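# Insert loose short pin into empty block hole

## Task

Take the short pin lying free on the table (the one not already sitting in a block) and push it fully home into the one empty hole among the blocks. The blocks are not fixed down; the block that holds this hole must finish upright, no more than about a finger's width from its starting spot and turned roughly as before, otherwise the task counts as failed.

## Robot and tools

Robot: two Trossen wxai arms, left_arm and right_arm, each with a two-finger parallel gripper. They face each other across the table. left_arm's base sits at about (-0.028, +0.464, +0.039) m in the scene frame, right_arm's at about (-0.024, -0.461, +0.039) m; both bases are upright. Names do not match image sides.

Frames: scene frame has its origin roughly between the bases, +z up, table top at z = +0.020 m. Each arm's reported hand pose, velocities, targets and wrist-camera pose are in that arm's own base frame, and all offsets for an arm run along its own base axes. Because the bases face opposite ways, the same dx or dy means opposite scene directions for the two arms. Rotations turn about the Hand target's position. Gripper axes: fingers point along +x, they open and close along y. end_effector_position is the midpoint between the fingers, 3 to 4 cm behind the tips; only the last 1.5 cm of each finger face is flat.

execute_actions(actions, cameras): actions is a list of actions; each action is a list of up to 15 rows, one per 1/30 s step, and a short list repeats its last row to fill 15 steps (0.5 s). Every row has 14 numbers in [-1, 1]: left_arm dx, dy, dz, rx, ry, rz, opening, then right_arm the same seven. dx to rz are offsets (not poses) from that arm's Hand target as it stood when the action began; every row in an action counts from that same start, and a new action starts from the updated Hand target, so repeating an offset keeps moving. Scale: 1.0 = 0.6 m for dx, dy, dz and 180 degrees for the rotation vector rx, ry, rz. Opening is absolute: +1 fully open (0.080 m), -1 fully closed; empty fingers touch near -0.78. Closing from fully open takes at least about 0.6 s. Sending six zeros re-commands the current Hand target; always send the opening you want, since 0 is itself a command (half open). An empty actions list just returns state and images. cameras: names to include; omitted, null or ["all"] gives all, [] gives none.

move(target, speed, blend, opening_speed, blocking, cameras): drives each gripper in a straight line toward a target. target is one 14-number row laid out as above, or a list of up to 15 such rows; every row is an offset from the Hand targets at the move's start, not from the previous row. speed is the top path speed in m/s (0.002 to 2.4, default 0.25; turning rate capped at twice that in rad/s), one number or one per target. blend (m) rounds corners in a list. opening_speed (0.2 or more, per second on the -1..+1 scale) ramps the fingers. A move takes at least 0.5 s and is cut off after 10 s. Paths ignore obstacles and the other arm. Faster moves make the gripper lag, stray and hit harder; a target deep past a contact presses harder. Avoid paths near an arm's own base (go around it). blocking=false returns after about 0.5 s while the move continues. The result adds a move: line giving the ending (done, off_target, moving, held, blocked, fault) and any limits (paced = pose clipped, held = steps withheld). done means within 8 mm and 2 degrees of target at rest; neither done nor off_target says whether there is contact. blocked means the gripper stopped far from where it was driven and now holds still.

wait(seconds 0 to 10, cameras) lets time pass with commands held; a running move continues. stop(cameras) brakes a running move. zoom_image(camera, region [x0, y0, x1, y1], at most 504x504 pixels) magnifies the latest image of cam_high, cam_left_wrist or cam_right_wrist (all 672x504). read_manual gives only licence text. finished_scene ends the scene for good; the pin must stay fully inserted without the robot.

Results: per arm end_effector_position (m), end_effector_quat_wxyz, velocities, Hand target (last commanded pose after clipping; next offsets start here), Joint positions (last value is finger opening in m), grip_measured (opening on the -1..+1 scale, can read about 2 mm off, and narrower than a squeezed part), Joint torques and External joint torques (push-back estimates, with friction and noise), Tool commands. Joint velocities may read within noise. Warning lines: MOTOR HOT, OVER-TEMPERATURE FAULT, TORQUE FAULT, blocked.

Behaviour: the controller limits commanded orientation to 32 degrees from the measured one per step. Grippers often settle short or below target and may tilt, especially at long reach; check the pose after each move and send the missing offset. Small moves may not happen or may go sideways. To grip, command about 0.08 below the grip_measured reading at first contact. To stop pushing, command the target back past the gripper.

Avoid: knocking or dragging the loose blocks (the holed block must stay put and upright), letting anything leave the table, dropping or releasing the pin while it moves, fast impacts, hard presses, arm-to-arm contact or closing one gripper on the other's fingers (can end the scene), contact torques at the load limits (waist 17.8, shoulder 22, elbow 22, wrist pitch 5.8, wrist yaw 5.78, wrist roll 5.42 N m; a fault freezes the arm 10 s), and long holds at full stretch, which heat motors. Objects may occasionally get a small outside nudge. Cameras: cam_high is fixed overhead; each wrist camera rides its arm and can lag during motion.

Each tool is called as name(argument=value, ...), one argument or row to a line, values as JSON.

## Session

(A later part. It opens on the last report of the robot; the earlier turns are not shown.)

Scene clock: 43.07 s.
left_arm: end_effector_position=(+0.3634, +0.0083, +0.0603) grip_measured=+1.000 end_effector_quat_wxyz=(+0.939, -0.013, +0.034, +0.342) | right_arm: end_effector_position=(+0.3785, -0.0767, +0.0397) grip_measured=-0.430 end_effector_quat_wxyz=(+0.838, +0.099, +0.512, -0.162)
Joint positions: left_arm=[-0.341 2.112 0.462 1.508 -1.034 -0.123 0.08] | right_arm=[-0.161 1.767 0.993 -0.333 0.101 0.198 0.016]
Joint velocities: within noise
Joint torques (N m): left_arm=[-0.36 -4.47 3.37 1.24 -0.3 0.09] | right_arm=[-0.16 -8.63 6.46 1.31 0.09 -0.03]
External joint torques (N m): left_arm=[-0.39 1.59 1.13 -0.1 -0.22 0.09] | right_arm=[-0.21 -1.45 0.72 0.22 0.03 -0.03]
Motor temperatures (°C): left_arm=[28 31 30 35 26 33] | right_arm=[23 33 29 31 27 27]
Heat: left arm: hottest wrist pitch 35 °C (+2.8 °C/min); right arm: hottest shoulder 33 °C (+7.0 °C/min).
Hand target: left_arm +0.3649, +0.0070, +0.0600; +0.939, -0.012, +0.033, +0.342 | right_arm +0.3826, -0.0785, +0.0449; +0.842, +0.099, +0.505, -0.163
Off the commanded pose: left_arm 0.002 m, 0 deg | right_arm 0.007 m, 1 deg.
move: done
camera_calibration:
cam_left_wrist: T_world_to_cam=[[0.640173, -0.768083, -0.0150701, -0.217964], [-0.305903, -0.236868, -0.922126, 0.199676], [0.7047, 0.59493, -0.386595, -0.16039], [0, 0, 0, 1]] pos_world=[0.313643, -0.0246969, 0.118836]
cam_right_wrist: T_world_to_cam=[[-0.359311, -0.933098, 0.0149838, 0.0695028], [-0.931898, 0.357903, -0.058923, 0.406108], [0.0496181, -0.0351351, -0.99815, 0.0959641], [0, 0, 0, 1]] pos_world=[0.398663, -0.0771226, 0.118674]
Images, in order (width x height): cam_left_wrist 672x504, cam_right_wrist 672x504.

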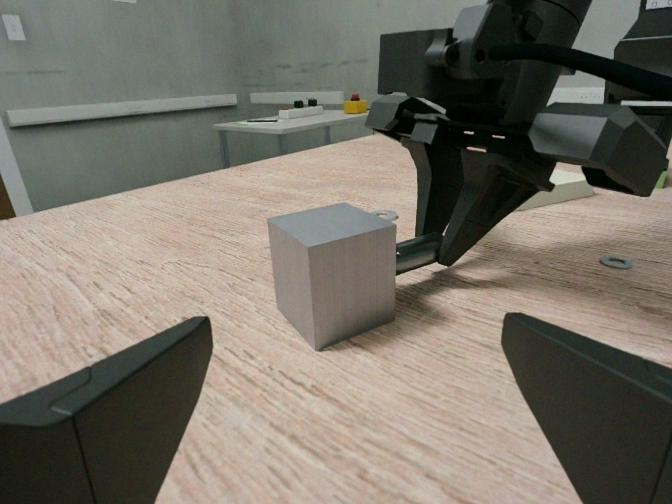

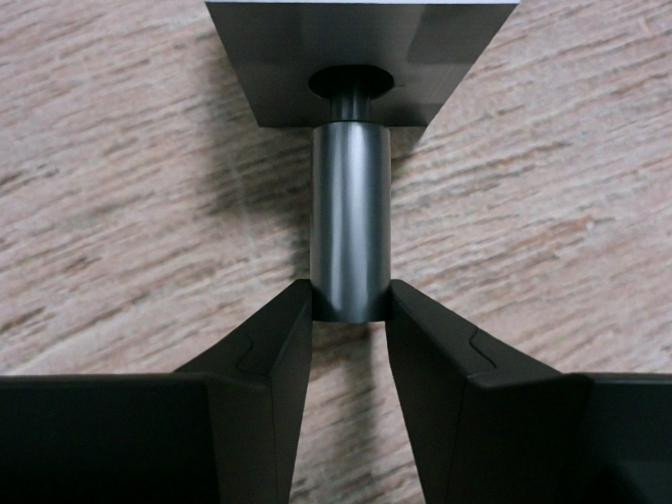

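move(
  target=[0,0,0,0,0,0,1,0.008,-0.004,0.002,0,0,0,-0.56],
  speed=0.03,
  cameras=["cam_left_wrist","cam_right_wrist"],
)

zoom_image(
  camera="cam_left_wrist",
  region=[385, 195, 485, 275],
)

zoom_image(
  camera="cam_right_wrist",
  region=[300, 60, 400, 140],
)

Scene clock: 44.20 s.
left_arm: end_effector_position=(+0.3634, +0.0083, +0.0603) grip_measured=+1.000 end_effector_quat_wxyz=(+0.939, -0.013, +0.034, +0.342) | right_arm: end_effector_position=(+0.3826, -0.0792, +0.0436) grip_measured=-0.430 end_effector_quat_wxyz=(+0.839, +0.099, +0.509, -0.163)
Joint positions: left_arm=[-0.341 2.112 0.462 1.508 -1.034 -0.123 0.08] | right_arm=[-0.165 1.771 1.013 -0.342 0.101 0.194 0.016]
Joint velocities: within noise
Joint torques (N m): left_arm=[-0.37 -4.47 3.35 1.25 -0.31 0.09] | right_arm=[-0.18 -7.4 6.89 1.35 0.02 -0.03]
External joint torques (N m): left_arm=[-0.36 1.61 1.1 -0.11 -0.23 0.08] | right_arm=[-0.13 -0.19 1.19 0.3 -0.05 -0.03]
Motor temperatures (°C): left_arm=[28 31 30 35 26 33] | right_arm=[23 33 29 31 27 27]
Heat: left arm: hottest wrist pitch 35 °C (+2.7 °C/min); right arm: hottest shoulder 33 °C (+6.8 °C/min).
Hand target: left_arm +0.3649, +0.0070, +0.0600; +0.939, -0.012, +0.033, +0.342 | right_arm +0.3874, -0.0809, +0.0461; +0.842, +0.099, +0.504, -0.163
Off the commanded pose: left_arm 0.002 m, 0 deg | right_arm 0.006 m, 1 deg.
move: done
camera_calibration:
cam_left_wrist: T_world_to_cam=[[0.640173, -0.768083, -0.0150701, -0.217964], [-0.305903, -0.236868, -0.922126, 0.199676], [0.7047, 0.59493, -0.386595, -0.16039], [0, 0, 0, 1]] pos_world=[0.313643, -0.0246969, 0.118836]
cam_right_wrist: T_world_to_cam=[[-0.360157, -0.932761, 0.0155965, 0.0689748], [-0.931237, 0.358472, -0.0655355, 0.411081], [0.0555381, -0.0381271, -0.997728, 0.0970302], [0, 0, 0, 1]] pos_world=[0.402267, -0.0793248, 0.122674]
Images, in order (width x height): cam_left_wrist 672x504, cam_right_wrist 672x504.

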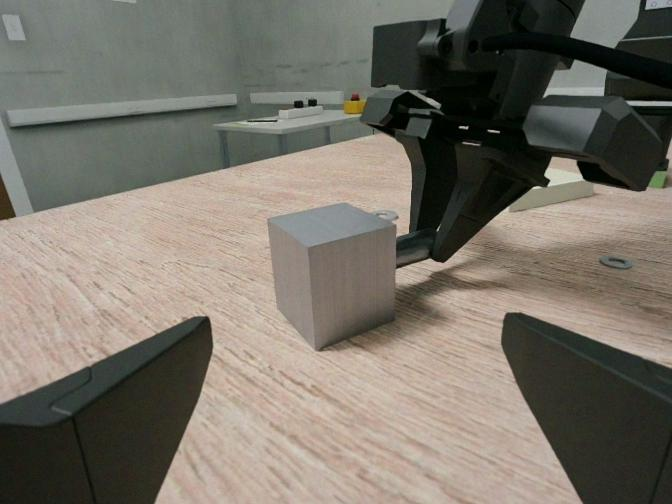

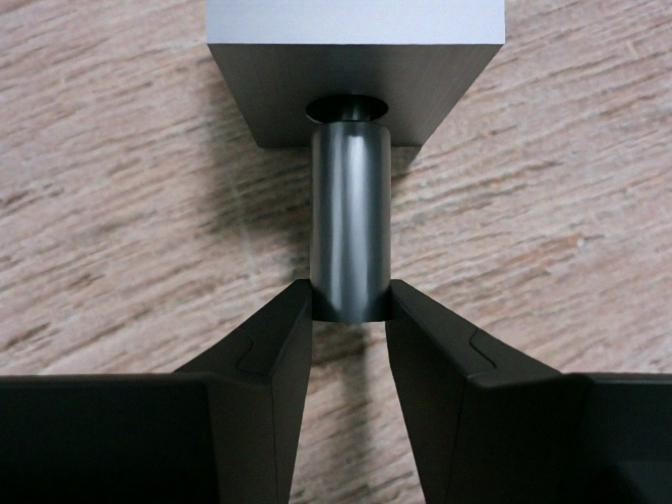

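Scaled by 5.040 from the camera's 672x504 image, which has a finer 960x720 frame.

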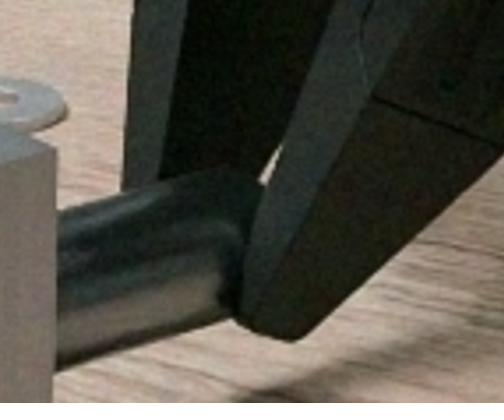

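Scaled by 5.040 from the camera's 672x504 image, which has a finer 960x720 frame.

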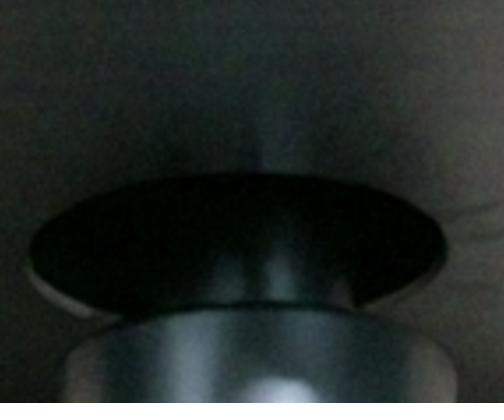

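move(
  target=[0,0,0,0,0,0,1,0.0098,-0.0022,-0.0008,0,0,0,-0.56],
  speed=0.03,
  cameras=["cam_left_wrist","cam_right_wrist"],
)

zoom_image(
  camera="cam_left_wrist",
  region=[385, 195, 485, 275],
)

zoom_image(
  camera="cam_right_wrist",
  region=[300, 60, 400, 140],
)

Scene clock: 46.30 s.
left_arm: end_effector_position=(+0.3634, +0.0083, +0.0603) grip_measured=+1.000 end_effector_quat_wxyz=(+0.939, -0.013, +0.034, +0.342) | right_arm: end_effector_position=(+0.3861, -0.0801, +0.0420) grip_measured=-0.430 end_effector_quat_wxyz=(+0.837, +0.099, +0.512, -0.163)
Joint positions: left_arm=[-0.341 2.112 0.462 1.508 -1.034 -0.123 0.08] | right_arm=[-0.166 1.791 1.034 -0.351 0.101 0.194 0.016]
Joint velocities: within noise
Joint torques (N m): left_arm=[-0.38 -4.49 3.38 1.24 -0.31 0.08] | right_arm=[-0.21 -7.31 7.31 1.76 0.01 -0.05]
External joint torques (N m): left_arm=[-0.36 1.55 1.16 -0.1 -0.24 0.08] | right_arm=[-0.22 0.09 1.52 0.68 -0.05 -0.05]
Motor temperatures (°C): left_arm=[28 31 30 35 26 33] | right_arm=[23 33 30 31 27 27]
Heat: left arm: hottest wrist pitch 35 °C (+2.6 °C/min); right arm: hottest shoulder 33 °C (+6.5 °C/min).
Hand target: left_arm +0.3649, +0.0070, +0.0600; +0.939, -0.012, +0.033, +0.342 | right_arm +0.3932, -0.0822, +0.0456; +0.842, +0.099, +0.505, -0.163
Off the commanded pose: left_arm 0.002 m, 0 deg | right_arm 0.008 m, 1 deg.
move: done
camera_calibration:
cam_left_wrist: T_world_to_cam=[[0.640173, -0.768083, -0.0150701, -0.217964], [-0.305903, -0.236868, -0.922126, 0.199676], [0.7047, 0.59493, -0.386595, -0.16039], [0, 0, 0, 1]] pos_world=[0.313643, -0.0246969, 0.118836]
cam_right_wrist: T_world_to_cam=[[-0.36046, -0.932612, 0.0173884, 0.0694644], [-0.931557, 0.358975, -0.0577737, 0.414368], [0.0476385, -0.0370234, -0.998178, 0.0983192], [0, 0, 0, 1]] pos_world=[0.406363, -0.0803243, 0.120872]
Images, in order (width x height): cam_left_wrist 672x504, cam_right_wrist 672x504.

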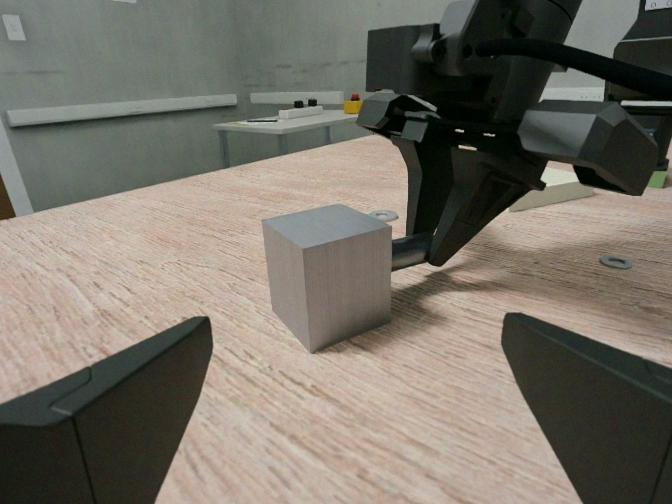

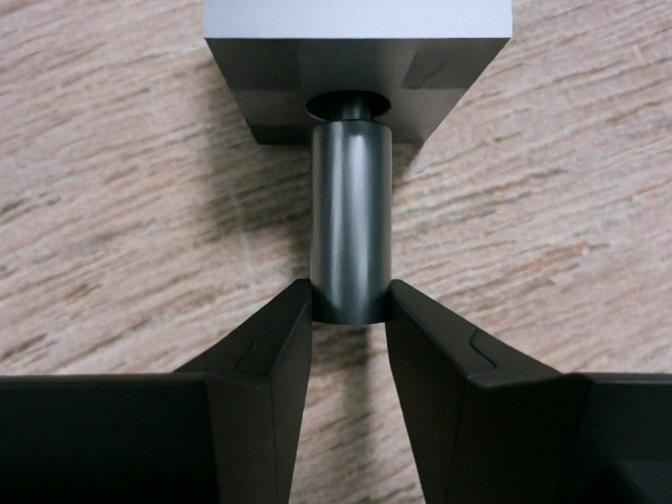

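Scaled by 5.040 from the camera's 672x504 image, which has a finer 960x720 frame.

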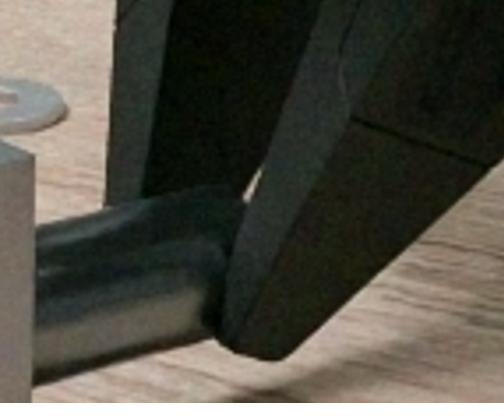

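Scaled by 5.040 from the camera's 672x504 image, which has a finer 960x720 frame.

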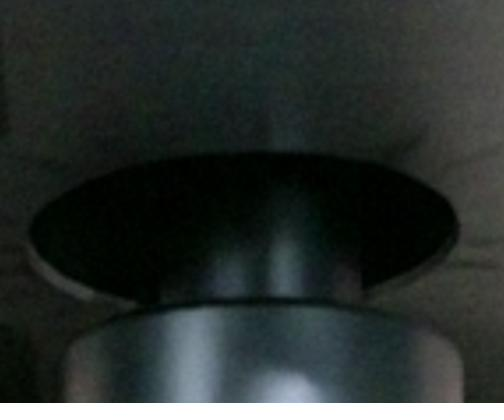

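move(
  target=[
    [0,0,0,0,0,0,1,-0.0253,0.0102,0.0007,0,0,0,-0.58],
    [0,0,0,0,0,0,1,-0.0075,0.0033,0.0007,0,0,0,-0.58],
  ],
  speed=0.04,
  cameras=["cam_left_wrist","cam_right_wrist"],
)

zoom_image(
  camera="cam_left_wrist",
  region=[385, 195, 485, 275],
)

zoom_image(
  camera="cam_right_wrist",
  region=[300, 60, 400, 140],
)

zoom_image(
  camera="cam_left_wrist",
  region=[255, 190, 405, 360],
)

Scene clock: 48.53 s.
left_arm: end_effector_position=(+0.3634, +0.0083, +0.0603) grip_measured=+1.000 end_effector_quat_wxyz=(+0.939, -0.013, +0.034, +0.342) | right_arm: end_effector_position=(+0.3845, -0.0786, +0.0439) grip_measured=-0.430 end_effector_quat_wxyz=(+0.840, +0.099, +0.508, -0.163)
Joint positions: left_arm=[-0.341 2.112 0.462 1.508 -1.034 -0.123 0.08] | right_arm=[-0.163 1.776 1.02 -0.343 0.101 0.196 0.016]
Joint velocities: within noise
Joint torques (N m): left_arm=[-0.38 -4.48 3.39 1.25 -0.31 0.09] | right_arm=[-0.17 -7.45 6.78 1.32 0.05 -0.03]
External joint torques (N m): left_arm=[-0.41 1.54 1.16 -0.08 -0.23 0.09] | right_arm=[-0.23 -0.13 0.97 0.23 0 -0.03]
Motor temperatures (°C): left_arm=[27 31 30 35 26 33] | right_arm=[23 33 30 31 27 27]
Heat: left arm: hottest wrist pitch 35 °C (+2.5 °C/min); right arm: hottest shoulder 33 °C (+6.2 °C/min).
Hand target: left_arm +0.3649, +0.0070, +0.0600; +0.939, -0.012, +0.033, +0.342 | right_arm +0.3888, -0.0803, +0.0461; +0.842, +0.099, +0.504, -0.163
Off the commanded pose: left_arm 0.002 m, 0 deg | right_arm 0.005 m, 1 deg.
move: done
camera_calibration:
cam_left_wrist: T_world_to_cam=[[0.6401, -0.768136, -0.0154897, -0.217893], [-0.306154, -0.236528, -0.92213, 0.199764], [0.704657, 0.594998, -0.38657, -0.160378], [0, 0, 0, 1]] pos_world=[0.313643, -0.0246966, 0.118836]
cam_right_wrist: T_world_to_cam=[[-0.360022, -0.932834, 0.0142843, 0.0701867], [-0.931192, 0.358366, -0.0667417, 0.412721], [0.0571399, -0.0373299, -0.997668, 0.0966582], [0, 0, 0, 1]] pos_world=[0.404068, -0.0788242, 0.122976]
Images, in order (width x height): cam_left_wrist 672x504, cam_right_wrist 672x504.

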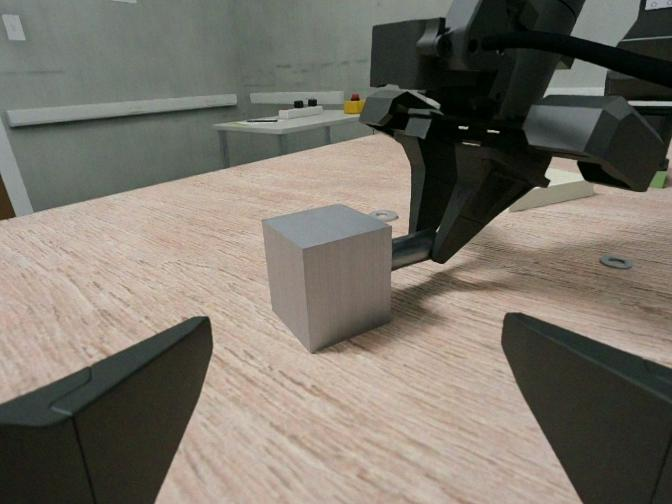

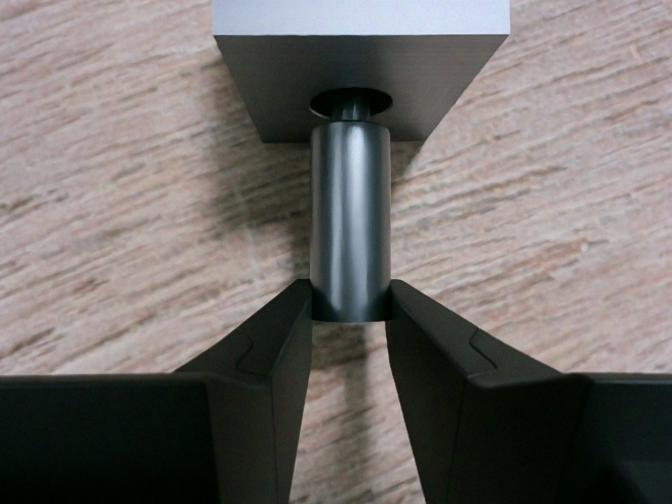

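Scaled by 5.040 from the camera's 672x504 image, which has a finer 960x720 frame.

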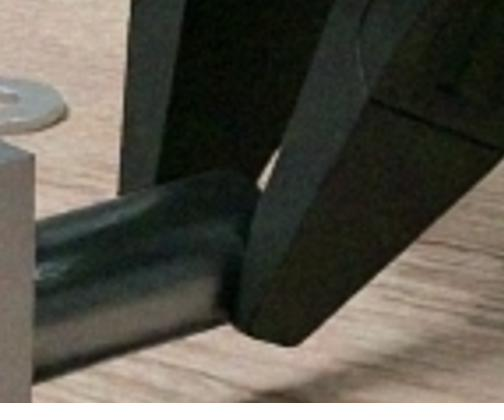

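Scaled by 5.040 from the camera's 672x504 image, which has a finer 960x720 frame.

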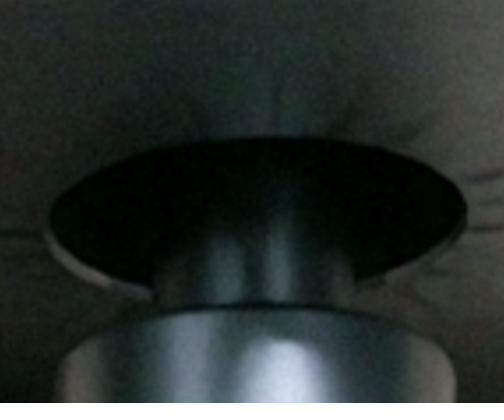

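Scaled by 2.965 from the camera's 672x504 image, which has a finer 960x720 frame.

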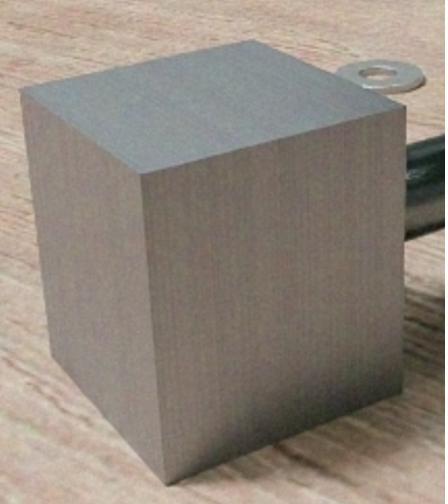

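move(
  target=[0,0,0,0,0,0,1,0,0,0,-0.0034,-0.0088,0,-0.58],
  speed=0.04,
  cameras=["cam_left_wrist","cam_right_wrist"],
)

zoom_image(
  camera="cam_left_wrist",
  region=[385, 195, 485, 275],
)

zoom_image(
  camera="cam_right_wrist",
  region=[300, 60, 400, 140],
)

Scene clock: 49.73 s.
left_arm: end_effector_position=(+0.3634, +0.0083, +0.0603) grip_measured=+1.000 end_effector_quat_wxyz=(+0.939, -0.013, +0.034, +0.342) | right_arm: end_effector_position=(+0.3879, -0.0796, +0.0437) grip_measured=-0.430 end_effector_quat_wxyz=(+0.847, +0.098, +0.497, -0.164)
Joint positions: left_arm=[-0.341 2.112 0.462 1.508 -1.034 -0.123 0.08] | right_arm=[-0.163 1.776 1.007 -0.302 0.103 0.196 0.016]
Joint velocities: within noise
Joint torques (N m): left_arm=[-0.36 -4.46 3.37 1.25 -0.31 0.09] | right_arm=[0.02 -9.09 5.02 1.78 0.17 -0.03]
External joint torques (N m): left_arm=[-0.33 1.63 1.12 -0.12 -0.24 0.09] | right_arm=[0.01 -1.75 -0.79 0.65 0.11 -0.03]
Motor temperatures (°C): left_arm=[27 31 30 36 26 33] | right_arm=[23 33 30 31 27 27]
Heat: left arm: hottest wrist pitch 36 °C (+3.6 °C/min); right arm: hottest shoulder 33 °C (+6.0 °C/min).
Hand target: left_arm +0.3649, +0.0070, +0.0600; +0.939, -0.012, +0.033, +0.342 | right_arm +0.3887, -0.0803, +0.0460; +0.849, +0.097, +0.492, -0.165
Off the commanded pose: left_arm 0.002 m, 0 deg | right_arm 0.003 m, 1 deg.
move: done
camera_calibration:
cam_left_wrist: T_world_to_cam=[[0.6401, -0.768136, -0.0154897, -0.217893], [-0.306154, -0.236528, -0.92213, 0.199764], [0.704657, 0.594998, -0.38657, -0.160378], [0, 0, 0, 1]] pos_world=[0.313643, -0.0246966, 0.118836]
cam_right_wrist: T_world_to_cam=[[-0.360837, -0.932558, 0.0114713, 0.070978], [-0.92891, 0.358274, -0.0936228, 0.416494], [0.0831988, -0.0444384, -0.995542, 0.0854842], [0, 0, 0, 1]] pos_world=[0.405385, -0.0792289, 0.123282]
Images, in order (width x height): cam_left_wrist 672x504, cam_right_wrist 672x504.

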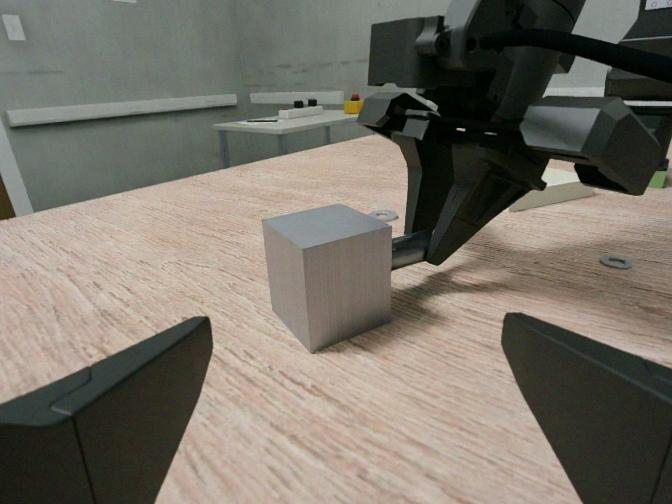

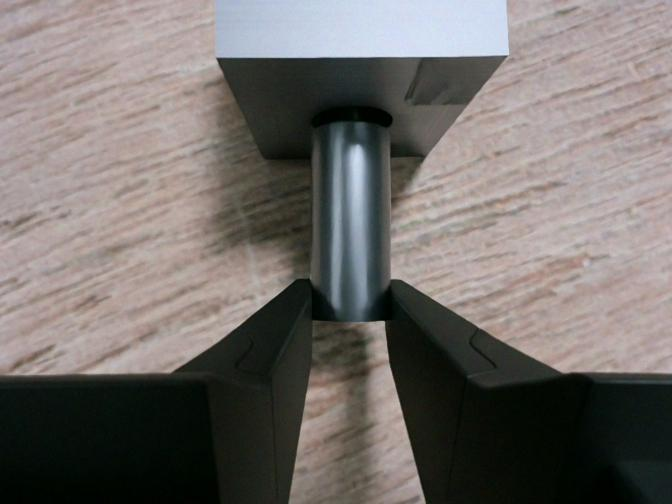

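Scaled by 5.040 from the camera's 672x504 image, which has a finer 960x720 frame.

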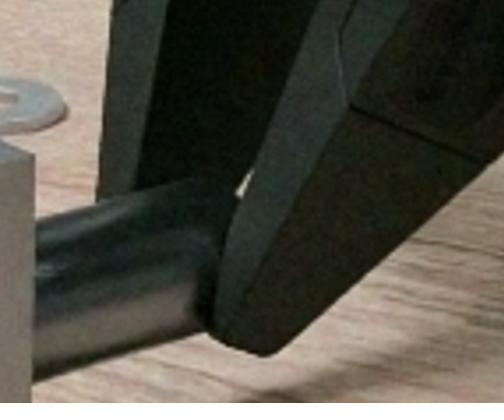

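Scaled by 5.040 from the camera's 672x504 image, which has a finer 960x720 frame.

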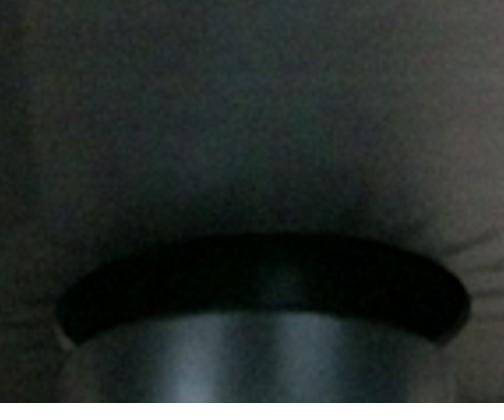

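move(
  target=[0,0,0,0,0,0,1,0.0085,-0.0034,0.001,0,0,0,-0.58],
  speed=0.03,
  cameras=["cam_left_wrist","cam_right_wrist"],
)

zoom_image(
  camera="cam_left_wrist",
  region=[385, 195, 485, 275],
)

zoom_image(
  camera="cam_right_wrist",
  region=[300, 80, 400, 160],
)

Scene clock: 51.80 s.
left_arm: end_effector_position=(+0.3634, +0.0083, +0.0603) grip_measured=+1.000 end_effector_quat_wxyz=(+0.939, -0.013, +0.034, +0.342) | right_arm: end_effector_position=(+0.3888, -0.0802, +0.0435) grip_measured=-0.430 end_effector_quat_wxyz=(+0.846, +0.097, +0.497, -0.163)
Joint positions: left_arm=[-0.341 2.112 0.462 1.508 -1.034 -0.123 0.08] | right_arm=[-0.164 1.781 1.012 -0.304 0.103 0.193 0.016]
Joint velocities: within noise
Joint torques (N m): left_arm=[-0.37 -4.48 3.34 1.25 -0.31 0.09] | right_arm=[-0.16 -7.61 7.02 1.43 0.12 -0.03]
External joint torques (N m): left_arm=[-0.33 1.52 1.1 -0.08 -0.24 0.09] | right_arm=[-0.15 -0.24 1.21 0.31 0.05 -0.03]
Motor temperatures (°C): left_arm=[27 31 30 36 26 33] | right_arm=[23 33 30 31 27 27]
Heat: left arm: hottest wrist pitch 36 °C (+3.5 °C/min); right arm: hottest shoulder 33 °C (+5.8 °C/min).
Hand target: left_arm +0.3649, +0.0070, +0.0600; +0.939, -0.012, +0.033, +0.342 | right_arm +0.3939, -0.0824, +0.0466; +0.849, +0.097, +0.492, -0.165
Off the commanded pose: left_arm 0.002 m, 0 deg | right_arm 0.006 m, 1 deg.
move: done
camera_calibration:
cam_left_wrist: T_world_to_cam=[[0.6401, -0.768136, -0.0154897, -0.217893], [-0.306154, -0.236528, -0.92213, 0.199764], [0.704657, 0.594998, -0.38657, -0.160378], [0, 0, 0, 1]] pos_world=[0.313643, -0.0246966, 0.118836]
cam_right_wrist: T_world_to_cam=[[-0.359443, -0.933074, 0.0131538, 0.0700604], [-0.929595, 0.356799, -0.0924493, 0.417588], [0.0815688, -0.0454579, -0.995631, 0.0856705], [0, 0, 0, 1]] pos_world=[0.406382, -0.0797289, 0.12298]
Images, in order (width x height): cam_left_wrist 672x504, cam_right_wrist 672x504.

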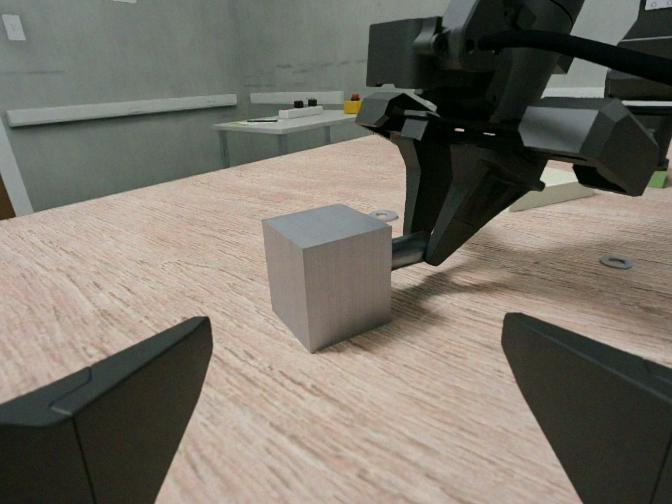

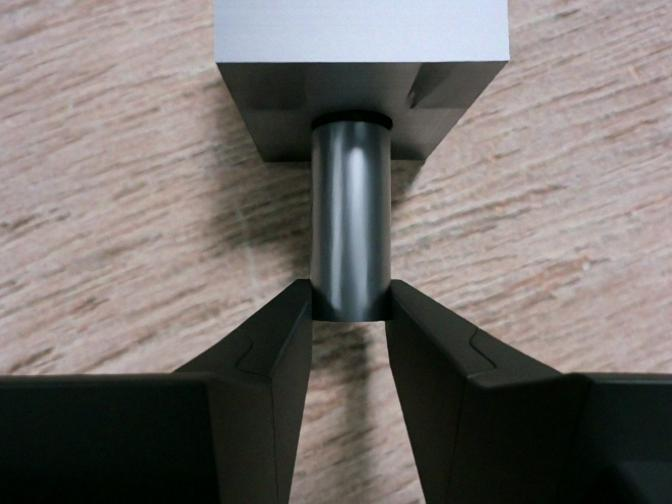

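Scaled by 5.040 from the camera's 672x504 image, which has a finer 960x720 frame.

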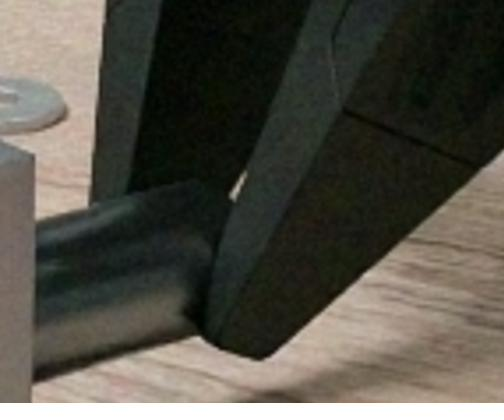

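Scaled by 5.040 from the camera's 672x504 image, which has a finer 960x720 frame.

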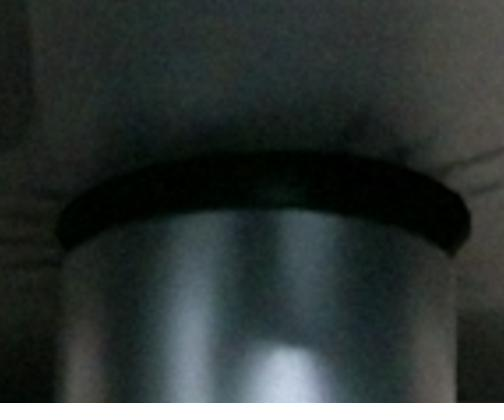

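move(
  target=[0,0,0,0,0,0,1,0.0076,-0.0036,0.0008,0,0,0,-0.58],
  speed=0.03,
  cameras=["cam_left_wrist","cam_right_wrist"],
)

zoom_image(
  camera="cam_left_wrist",
  region=[385, 195, 485, 275],
)

zoom_image(
  camera="cam_right_wrist",
  region=[300, 80, 400, 160],
)

Scene clock: 52.73 s.
left_arm: end_effector_position=(+0.3634, +0.0083, +0.0603) grip_measured=+1.000 end_effector_quat_wxyz=(+0.939, -0.013, +0.034, +0.342) | right_arm: end_effector_position=(+0.3931, -0.0823, +0.0437) grip_measured=-0.430 end_effector_quat_wxyz=(+0.846, +0.097, +0.498, -0.164)
Joint positions: left_arm=[-0.341 2.112 0.462 1.508 -1.034 -0.123 0.08] | right_arm=[-0.168 1.796 1.033 -0.31 0.103 0.189 0.016]
Joint velocities: within noise
Joint torques (N m): left_arm=[-0.37 -4.44 3.34 1.24 -0.32 0.08] | right_arm=[-0.24 -7.72 7.05 1.47 0.06 -0.01]
External joint torques (N m): left_arm=[-0.37 1.64 1.11 -0.12 -0.23 0.08] | right_arm=[-0.25 -0.22 1.23 0.35 0 -0.01]
Motor temperatures (°C): left_arm=[27 31 30 36 26 33] | right_arm=[23 33 30 31 27 27]
Heat: left arm: hottest wrist pitch 36 °C (+3.4 °C/min); right arm: hottest shoulder 33 °C (+5.7 °C/min).
Hand target: left_arm +0.3649, +0.0070, +0.0600; +0.939, -0.012, +0.033, +0.342 | right_arm +0.3984, -0.0845, +0.0471; +0.849, +0.097, +0.492, -0.165
Off the commanded pose: left_arm 0.002 m, 0 deg | right_arm 0.007 m, 1 deg.
move: done
camera_calibration:
cam_left_wrist: T_world_to_cam=[[0.6401, -0.768136, -0.0154897, -0.217893], [-0.306154, -0.236528, -0.92213, 0.199764], [0.704657, 0.594998, -0.38657, -0.160378], [0, 0, 0, 1]] pos_world=[0.313643, -0.0246966, 0.118836]
cam_right_wrist: T_world_to_cam=[[-0.359508, -0.933019, 0.0151534, 0.0695557], [-0.929692, 0.356737, -0.0917194, 0.422363], [0.0801702, -0.0470619, -0.99567, 0.0859656], [0, 0, 0, 1]] pos_world=[0.410782, -0.0817299, 0.123278]
Images, in order (width x height): cam_left_wrist 672x504, cam_right_wrist 672x504.

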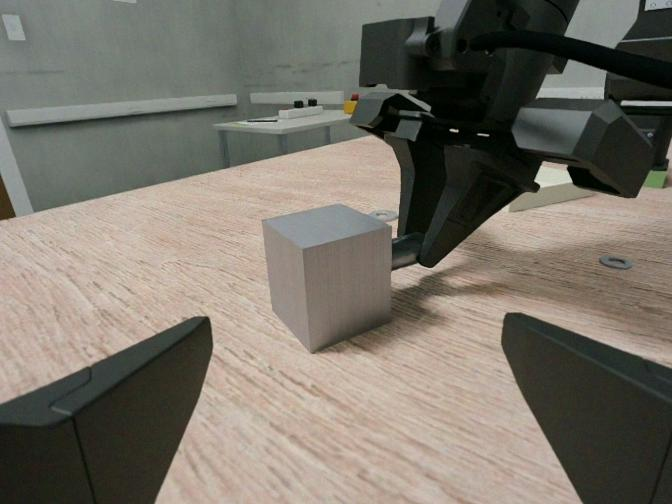

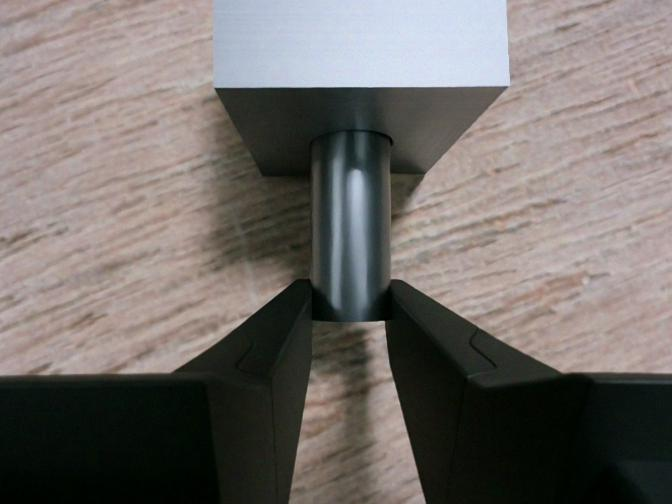

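Scaled by 5.040 from the camera's 672x504 image, which has a finer 960x720 frame.

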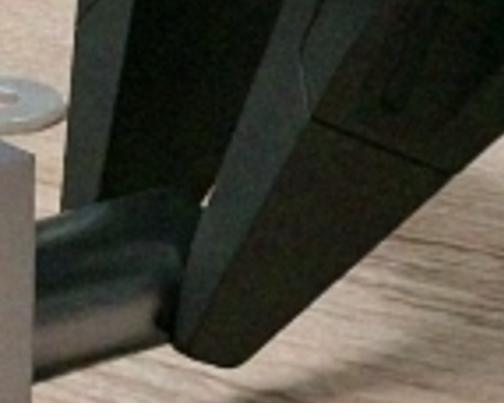

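Scaled by 5.040 from the camera's 672x504 image, which has a finer 960x720 frame.

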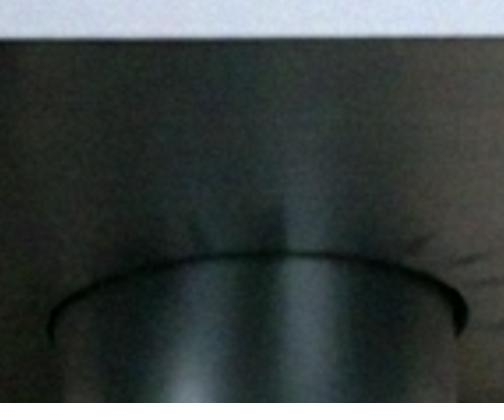

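move(
  target=[0,0,0,0,0,0,1,0.0125,-0.0048,0,0,0,0,-0.58],
  speed=0.03,
  cameras=["cam_left_wrist","cam_right_wrist"],
)

zoom_image(
  camera="cam_left_wrist",
  region=[385, 195, 485, 275],
)

zoom_image(
  camera="cam_right_wrist",
  region=[300, 100, 400, 180],
)

Scene clock: 55.47 s.
left_arm: end_effector_position=(+0.3634, +0.0083, +0.0603) grip_measured=+1.000 end_effector_quat_wxyz=(+0.939, -0.013, +0.034, +0.342) | right_arm: end_effector_position=(+0.3997, -0.0850, +0.0437) grip_measured=-0.430 end_effector_quat_wxyz=(+0.846, +0.096, +0.499, -0.164)
Joint positions: left_arm=[-0.341 2.112 0.462 1.508 -1.034 -0.123 0.08] | right_arm=[-0.171 1.822 1.066 -0.32 0.103 0.184 0.016]
Joint velocities: within noise
Joint torques (N m): left_arm=[-0.36 -4.46 3.39 1.24 -0.31 0.08] | right_arm=[-0.26 -7.72 7.21 1.64 0 -0.01]
External joint torques (N m): left_arm=[-0.36 1.56 1.19 -0.1 -0.23 0.08] | right_arm=[-0.22 -0.03 1.41 0.53 -0.07 -0.01]
Motor temperatures (°C): left_arm=[27 31 30 36 26 33] | right_arm=[23 33 30 32 27 27]
Heat: left arm: hottest wrist pitch 36 °C (+3.2 °C/min); right arm: hottest shoulder 33 °C (+5.4 °C/min).
Hand target: left_arm +0.3649, +0.0070, +0.0600; +0.939, -0.012, +0.033, +0.342 | right_arm +0.4060, -0.0874, +0.0471; +0.849, +0.097, +0.492, -0.165
Off the commanded pose: left_arm 0.002 m, 0 deg | right_arm 0.007 m, 1 deg.
move: done
camera_calibration:
cam_left_wrist: T_world_to_cam=[[0.6401, -0.768136, -0.0154897, -0.217893], [-0.306154, -0.236528, -0.92213, 0.199764], [0.704657, 0.594998, -0.38657, -0.160378], [0, 0, 0, 1]] pos_world=[0.313643, -0.0246966, 0.118836]
cam_right_wrist: T_world_to_cam=[[-0.359242, -0.933075, 0.0177501, 0.0692681], [-0.930025, 0.35636, -0.0897892, 0.429529], [0.0774547, -0.0487641, -0.995803, 0.0861997], [0, 0, 0, 1]] pos_world=[0.41768, -0.0842309, 0.123175]
Images, in order (width x height): cam_left_wrist 672x504, cam_right_wrist 672x504.

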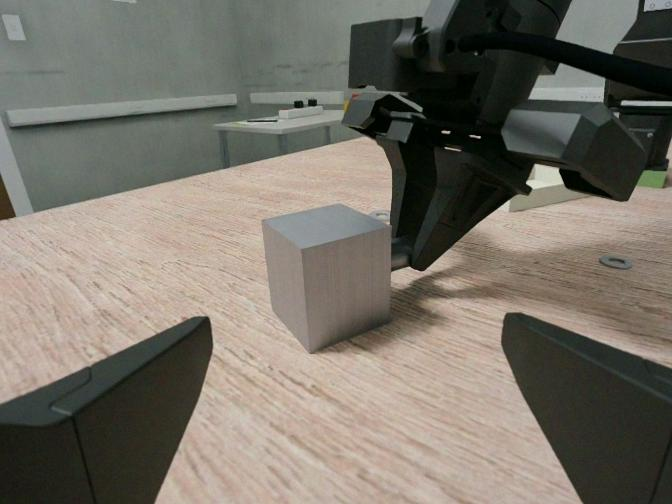

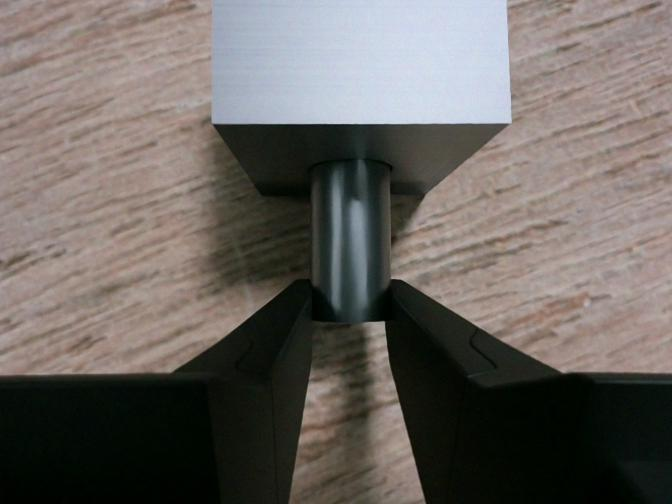

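Scaled by 5.040 from the camera's 672x504 image, which has a finer 960x720 frame.

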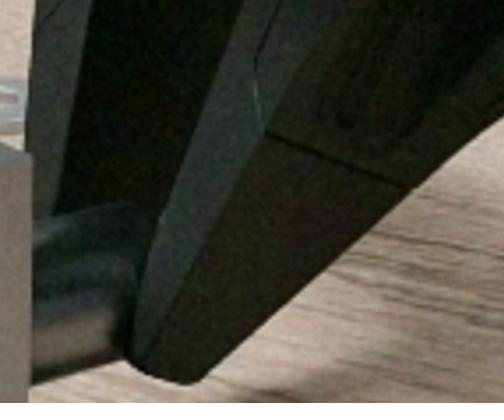

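Scaled by 5.040 from the camera's 672x504 image, which has a finer 960x720 frame.

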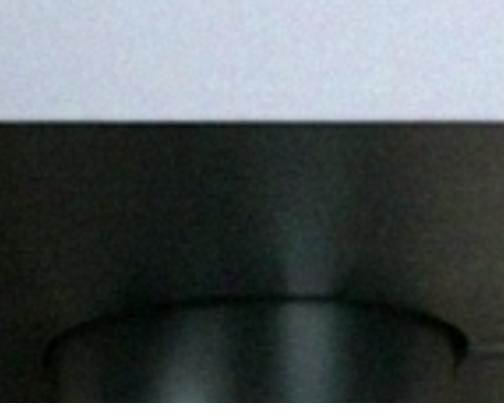

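move(
  target=[0,0,0,0,0,0,1,0.0156,-0.006,0,0,0,0,-0.58],
  speed=0.03,
  cameras=["cam_left_wrist","cam_right_wrist"],
)

zoom_image(
  camera="cam_left_wrist",
  region=[365, 195, 465, 275],
)

Scene clock: 56.40 s.
left_arm: end_effector_position=(+0.3634, +0.0083, +0.0603) grip_measured=+1.000 end_effector_quat_wxyz=(+0.939, -0.013, +0.034, +0.342) | right_arm: end_effector_position=(+0.4084, -0.0883, +0.0438) grip_measured=-0.430 end_effector_quat_wxyz=(+0.845, +0.096, +0.500, -0.165)
Joint positions: left_arm=[-0.341 2.112 0.462 1.508 -1.034 -0.123 0.08] | right_arm=[-0.176 1.853 1.109 -0.333 0.102 0.18 0.016]
Joint velocities: within noise
Joint torques (N m): left_arm=[-0.39 -4.44 3.37 1.24 -0.31 0.09] | right_arm=[-0.3 -7.76 7.37 1.8 -0.03 -0.03]
External joint torques (N m): left_arm=[-0.34 1.6 1.16 -0.11 -0.23 0.09] | right_arm=[-0.35 0.14 1.58 0.71 -0.09 -0.03]
Motor temperatures (°C): left_arm=[27 31 30 36 26 33] | right_arm=[23 33 31 32 27 27]
Heat: left arm: hottest wrist pitch 36 °C (+3.2 °C/min); right arm: hottest shoulder 33 °C (+5.3 °C/min).
Hand target: left_arm +0.3649, +0.0070, +0.0600; +0.939, -0.012, +0.033, +0.342 | right_arm +0.4153, -0.0910, +0.0471; +0.849, +0.097, +0.492, -0.165
Off the commanded pose: left_arm 0.002 m, 0 deg | right_arm 0.008 m, 1 deg.
move: done
camera_calibration:
cam_left_wrist: T_world_to_cam=[[0.6401, -0.768136, -0.0154897, -0.217893], [-0.306154, -0.236528, -0.92213, 0.199764], [0.704657, 0.594998, -0.38657, -0.160378], [0, 0, 0, 1]] pos_world=[0.313643, -0.0246966, 0.118836]
cam_right_wrist: T_world_to_cam=[[-0.359592, -0.932928, 0.0184285, 0.0693349], [-0.930054, 0.356747, -0.0879278, 0.438741], [0.075456, -0.0487576, -0.995956, 0.0862234], [0, 0, 0, 1]] pos_world=[0.426479, -0.0876311, 0.123175]
Images, in order (width x height): cam_left_wrist 672x504, cam_right_wrist 672x504.

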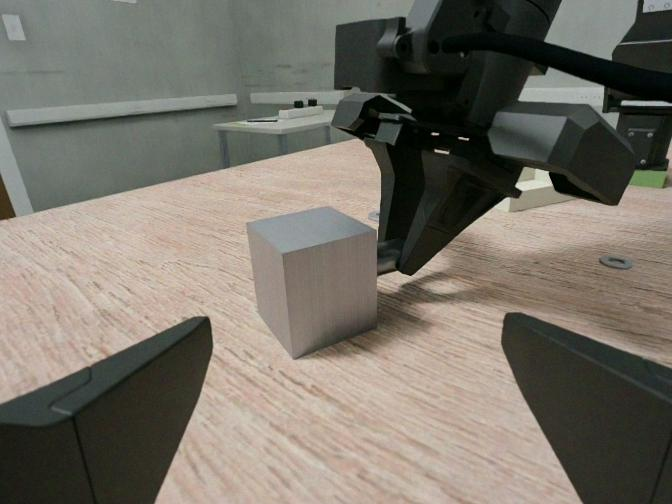

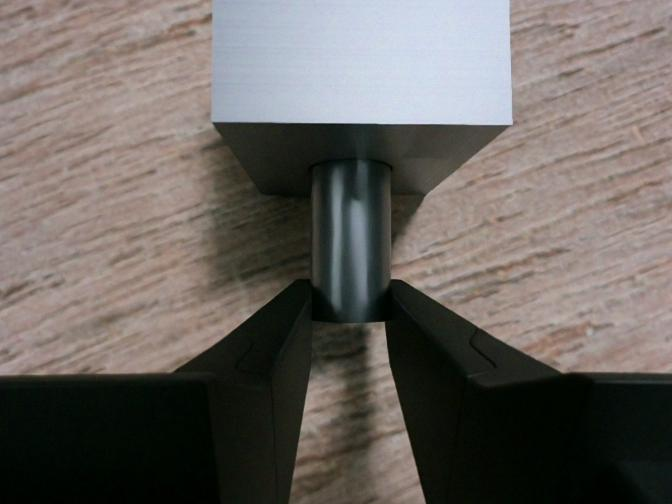

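Scaled by 5.040 from the camera's 672x504 image, which has a finer 960x720 frame.

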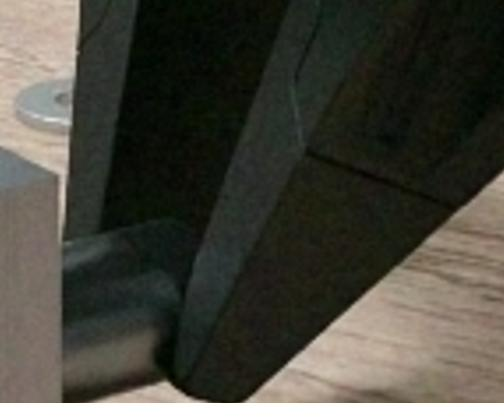

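move(
  target=[
    [-0.05,0.262,0.033,-0.0214,0.12,-0.3285,-0.25,-0.0078,0.003,0,0,0,0,-0.58],
    [0.0458,0.2273,-0.0453,-0.0214,0.12,-0.3285,-0.25,-0.0078,0.003,0,0,0,0,-0.58],
  ],
  speed=[0.3,0.12],
  blend=[0.02,0],
)

Scene clock: 60.40 s.
left_arm: end_effector_position=(+0.3889, +0.1415, +0.0322) grip_measured=-0.247 end_effector_quat_wxyz=(+0.961, +0.034, +0.215, -0.169) | right_arm: end_effector_position=(+0.4084, -0.0883, +0.0437) grip_measured=-0.430 end_effector_quat_wxyz=(+0.845, +0.096, +0.499, -0.165)
Joint positions: left_arm=[0.625 1.978 0.78 0.503 0.846 0.551 0.024] | right_arm=[-0.176 1.853 1.108 -0.331 0.102 0.18 0.016]
Joint velocities: within noise
Joint torques (N m): left_arm=[-0.26 -5.58 6.1 1.19 0.3 -0.08] | right_arm=[-0.1 -9.85 5.27 2.1 0.01 0.06]
External joint torques (N m): left_arm=[-0.29 1.63 1.84 -0.08 -0.01 -0.08] | right_arm=[-0.13 -1.98 -0.49 1.01 -0.06 0.05]
Motor temperatures (°C): left_arm=[27 32 29 36 26 33] | right_arm=[23 33 31 32 27 27]
Heat: left arm: hottest wrist pitch 36 °C (+3.0 °C/min); right arm: hottest shoulder 33 °C (+5.1 °C/min).
Hand target: left_arm +0.3924, +0.1434, +0.0329; +0.962, +0.037, +0.213, -0.168 | right_arm +0.4106, -0.0892, +0.0472; +0.849, +0.097, +0.492, -0.165
Off the commanded pose: left_arm 0.004 m, 0 deg | right_arm 0.004 m, 1 deg.
move: done
camera_calibration:
cam_left_wrist: T_world_to_cam=[[-0.347187, -0.937766, -0.00743879, 0.27537], [-0.646455, 0.245067, -0.722522, 0.270886], [0.67938, -0.246042, -0.691308, -0.129852], [0, 0, 0, 1]] pos_world=[0.35894, 0.159899, 0.108002]
cam_right_wrist: T_world_to_cam=[[-0.359619, -0.932921, 0.0182322, 0.0693712], [-0.929978, 0.35675, -0.088715, 0.438806], [0.0762598, -0.0488591, -0.99589, 0.0858638], [0, 0, 0, 1]] pos_world=[0.426479, -0.0876311, 0.123175]

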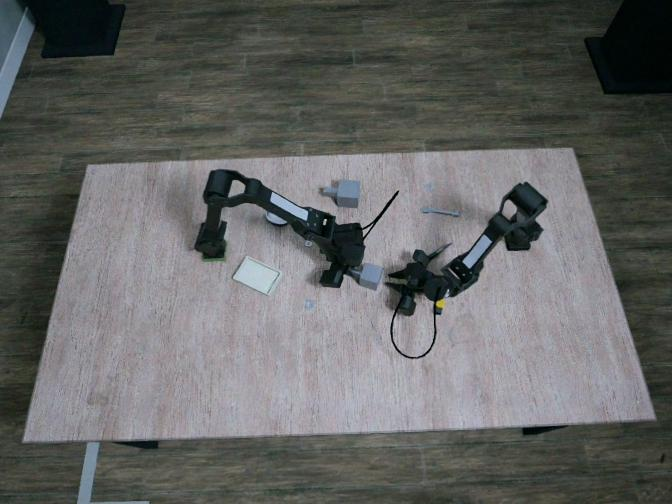

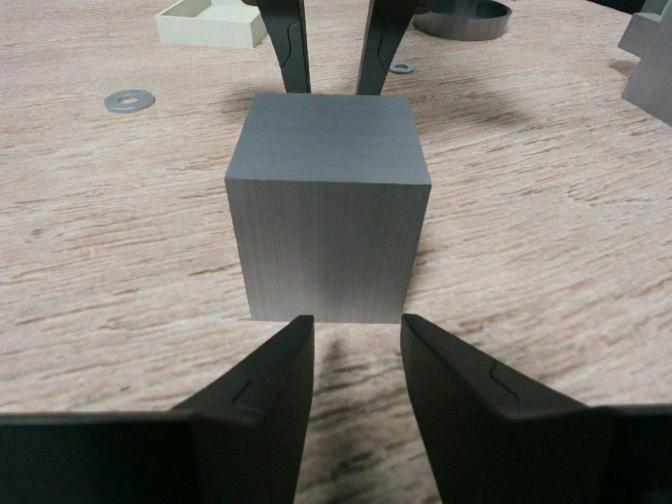

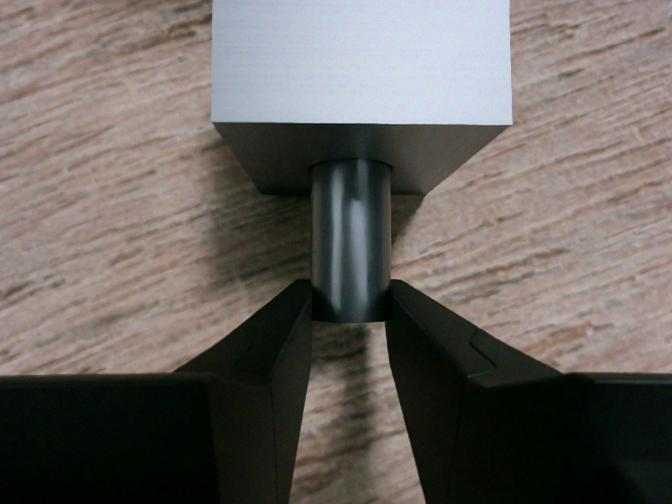

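move(
  target=[
    [0.0058,0.0157,0,0,0,0,-0.25,0,0,0,0,0,0,-0.58],
    [0.0374,0.0042,0,0,0,0,-0.25,0,0,0,0,0,0,-0.58],
  ],
  speed=0.06,
  cameras=["cam_left_wrist","cam_right_wrist"],
)

Scene clock: 61.67 s.
left_arm: end_effector_position=(+0.4109, +0.1449, +0.0319) grip_measured=-0.247 end_effector_quat_wxyz=(+0.961, +0.034, +0.215, -0.167) | right_arm: end_effector_position=(+0.4084, -0.0883, +0.0437) grip_measured=-0.430 end_effector_quat_wxyz=(+0.845, +0.096, +0.499, -0.165)
Joint positions: left_arm=[0.594 2.03 0.863 0.494 0.82 0.521 0.024] | right_arm=[-0.176 1.853 1.108 -0.331 0.102 0.18 0.016]
Joint velocities: within noise
Joint torques (N m): left_arm=[-0.41 -5.98 6.37 1.21 0.32 -0.08] | right_arm=[-0.1 -9.86 5.28 2.1 0.01 0.06]
External joint torques (N m): left_arm=[-0.39 1.74 1.91 -0.09 0.03 -0.08] | right_arm=[-0.1 -1.99 -0.48 1.01 -0.05 0.06]
Motor temperatures (°C): left_arm=[27 32 29 36 26 32] | right_arm=[23 33 31 32 27 27]
Heat: left arm: hottest wrist pitch 36 °C (+3.0 °C/min); right arm: hottest shoulder 33 °C (+5.0 °C/min).
Hand target: left_arm +0.4149, +0.1458, +0.0329; +0.962, +0.037, +0.213, -0.168 | right_arm +0.4106, -0.0892, +0.0472; +0.849, +0.097, +0.492, -0.165
Off the commanded pose: left_arm 0.004 m, 0 deg | right_arm 0.004 m, 1 deg.
move: done
camera_calibration:
cam_left_wrist: T_world_to_cam=[[-0.344756, -0.938663, -0.00742269, 0.285321], [-0.647814, 0.24364, -0.721787, 0.284824], [0.679323, -0.244032, -0.692075, -0.144347], [0, 0, 0, 1]] pos_world=[0.380938, 0.1632, 0.107801]
cam_right_wrist: T_world_to_cam=[[-0.359619, -0.932921, 0.0182322, 0.0693712], [-0.929978, 0.35675, -0.088715, 0.438806], [0.0762598, -0.0488591, -0.99589, 0.0858638], [0, 0, 0, 1]] pos_world=[0.426479, -0.0876311, 0.123175]
Images, in order (width x height): cam_left_wrist 672x504, cam_right_wrist 672x504.

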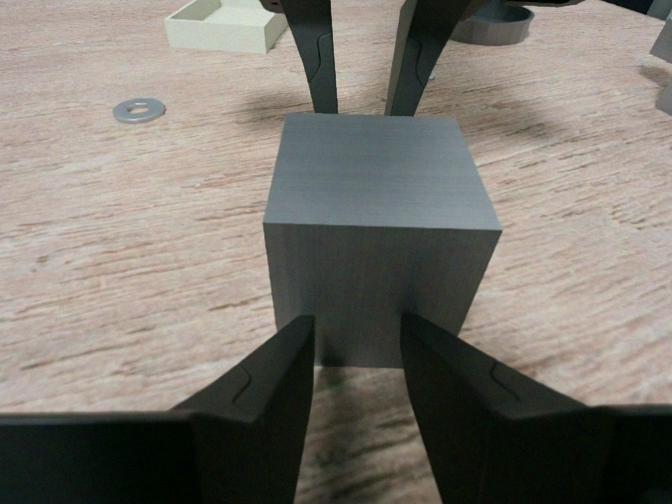

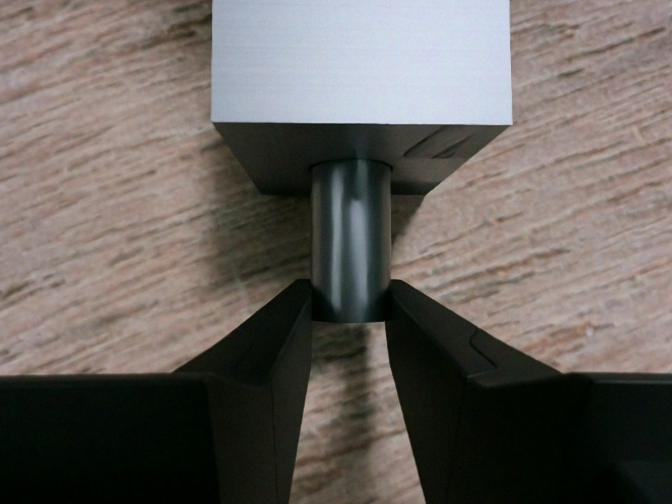

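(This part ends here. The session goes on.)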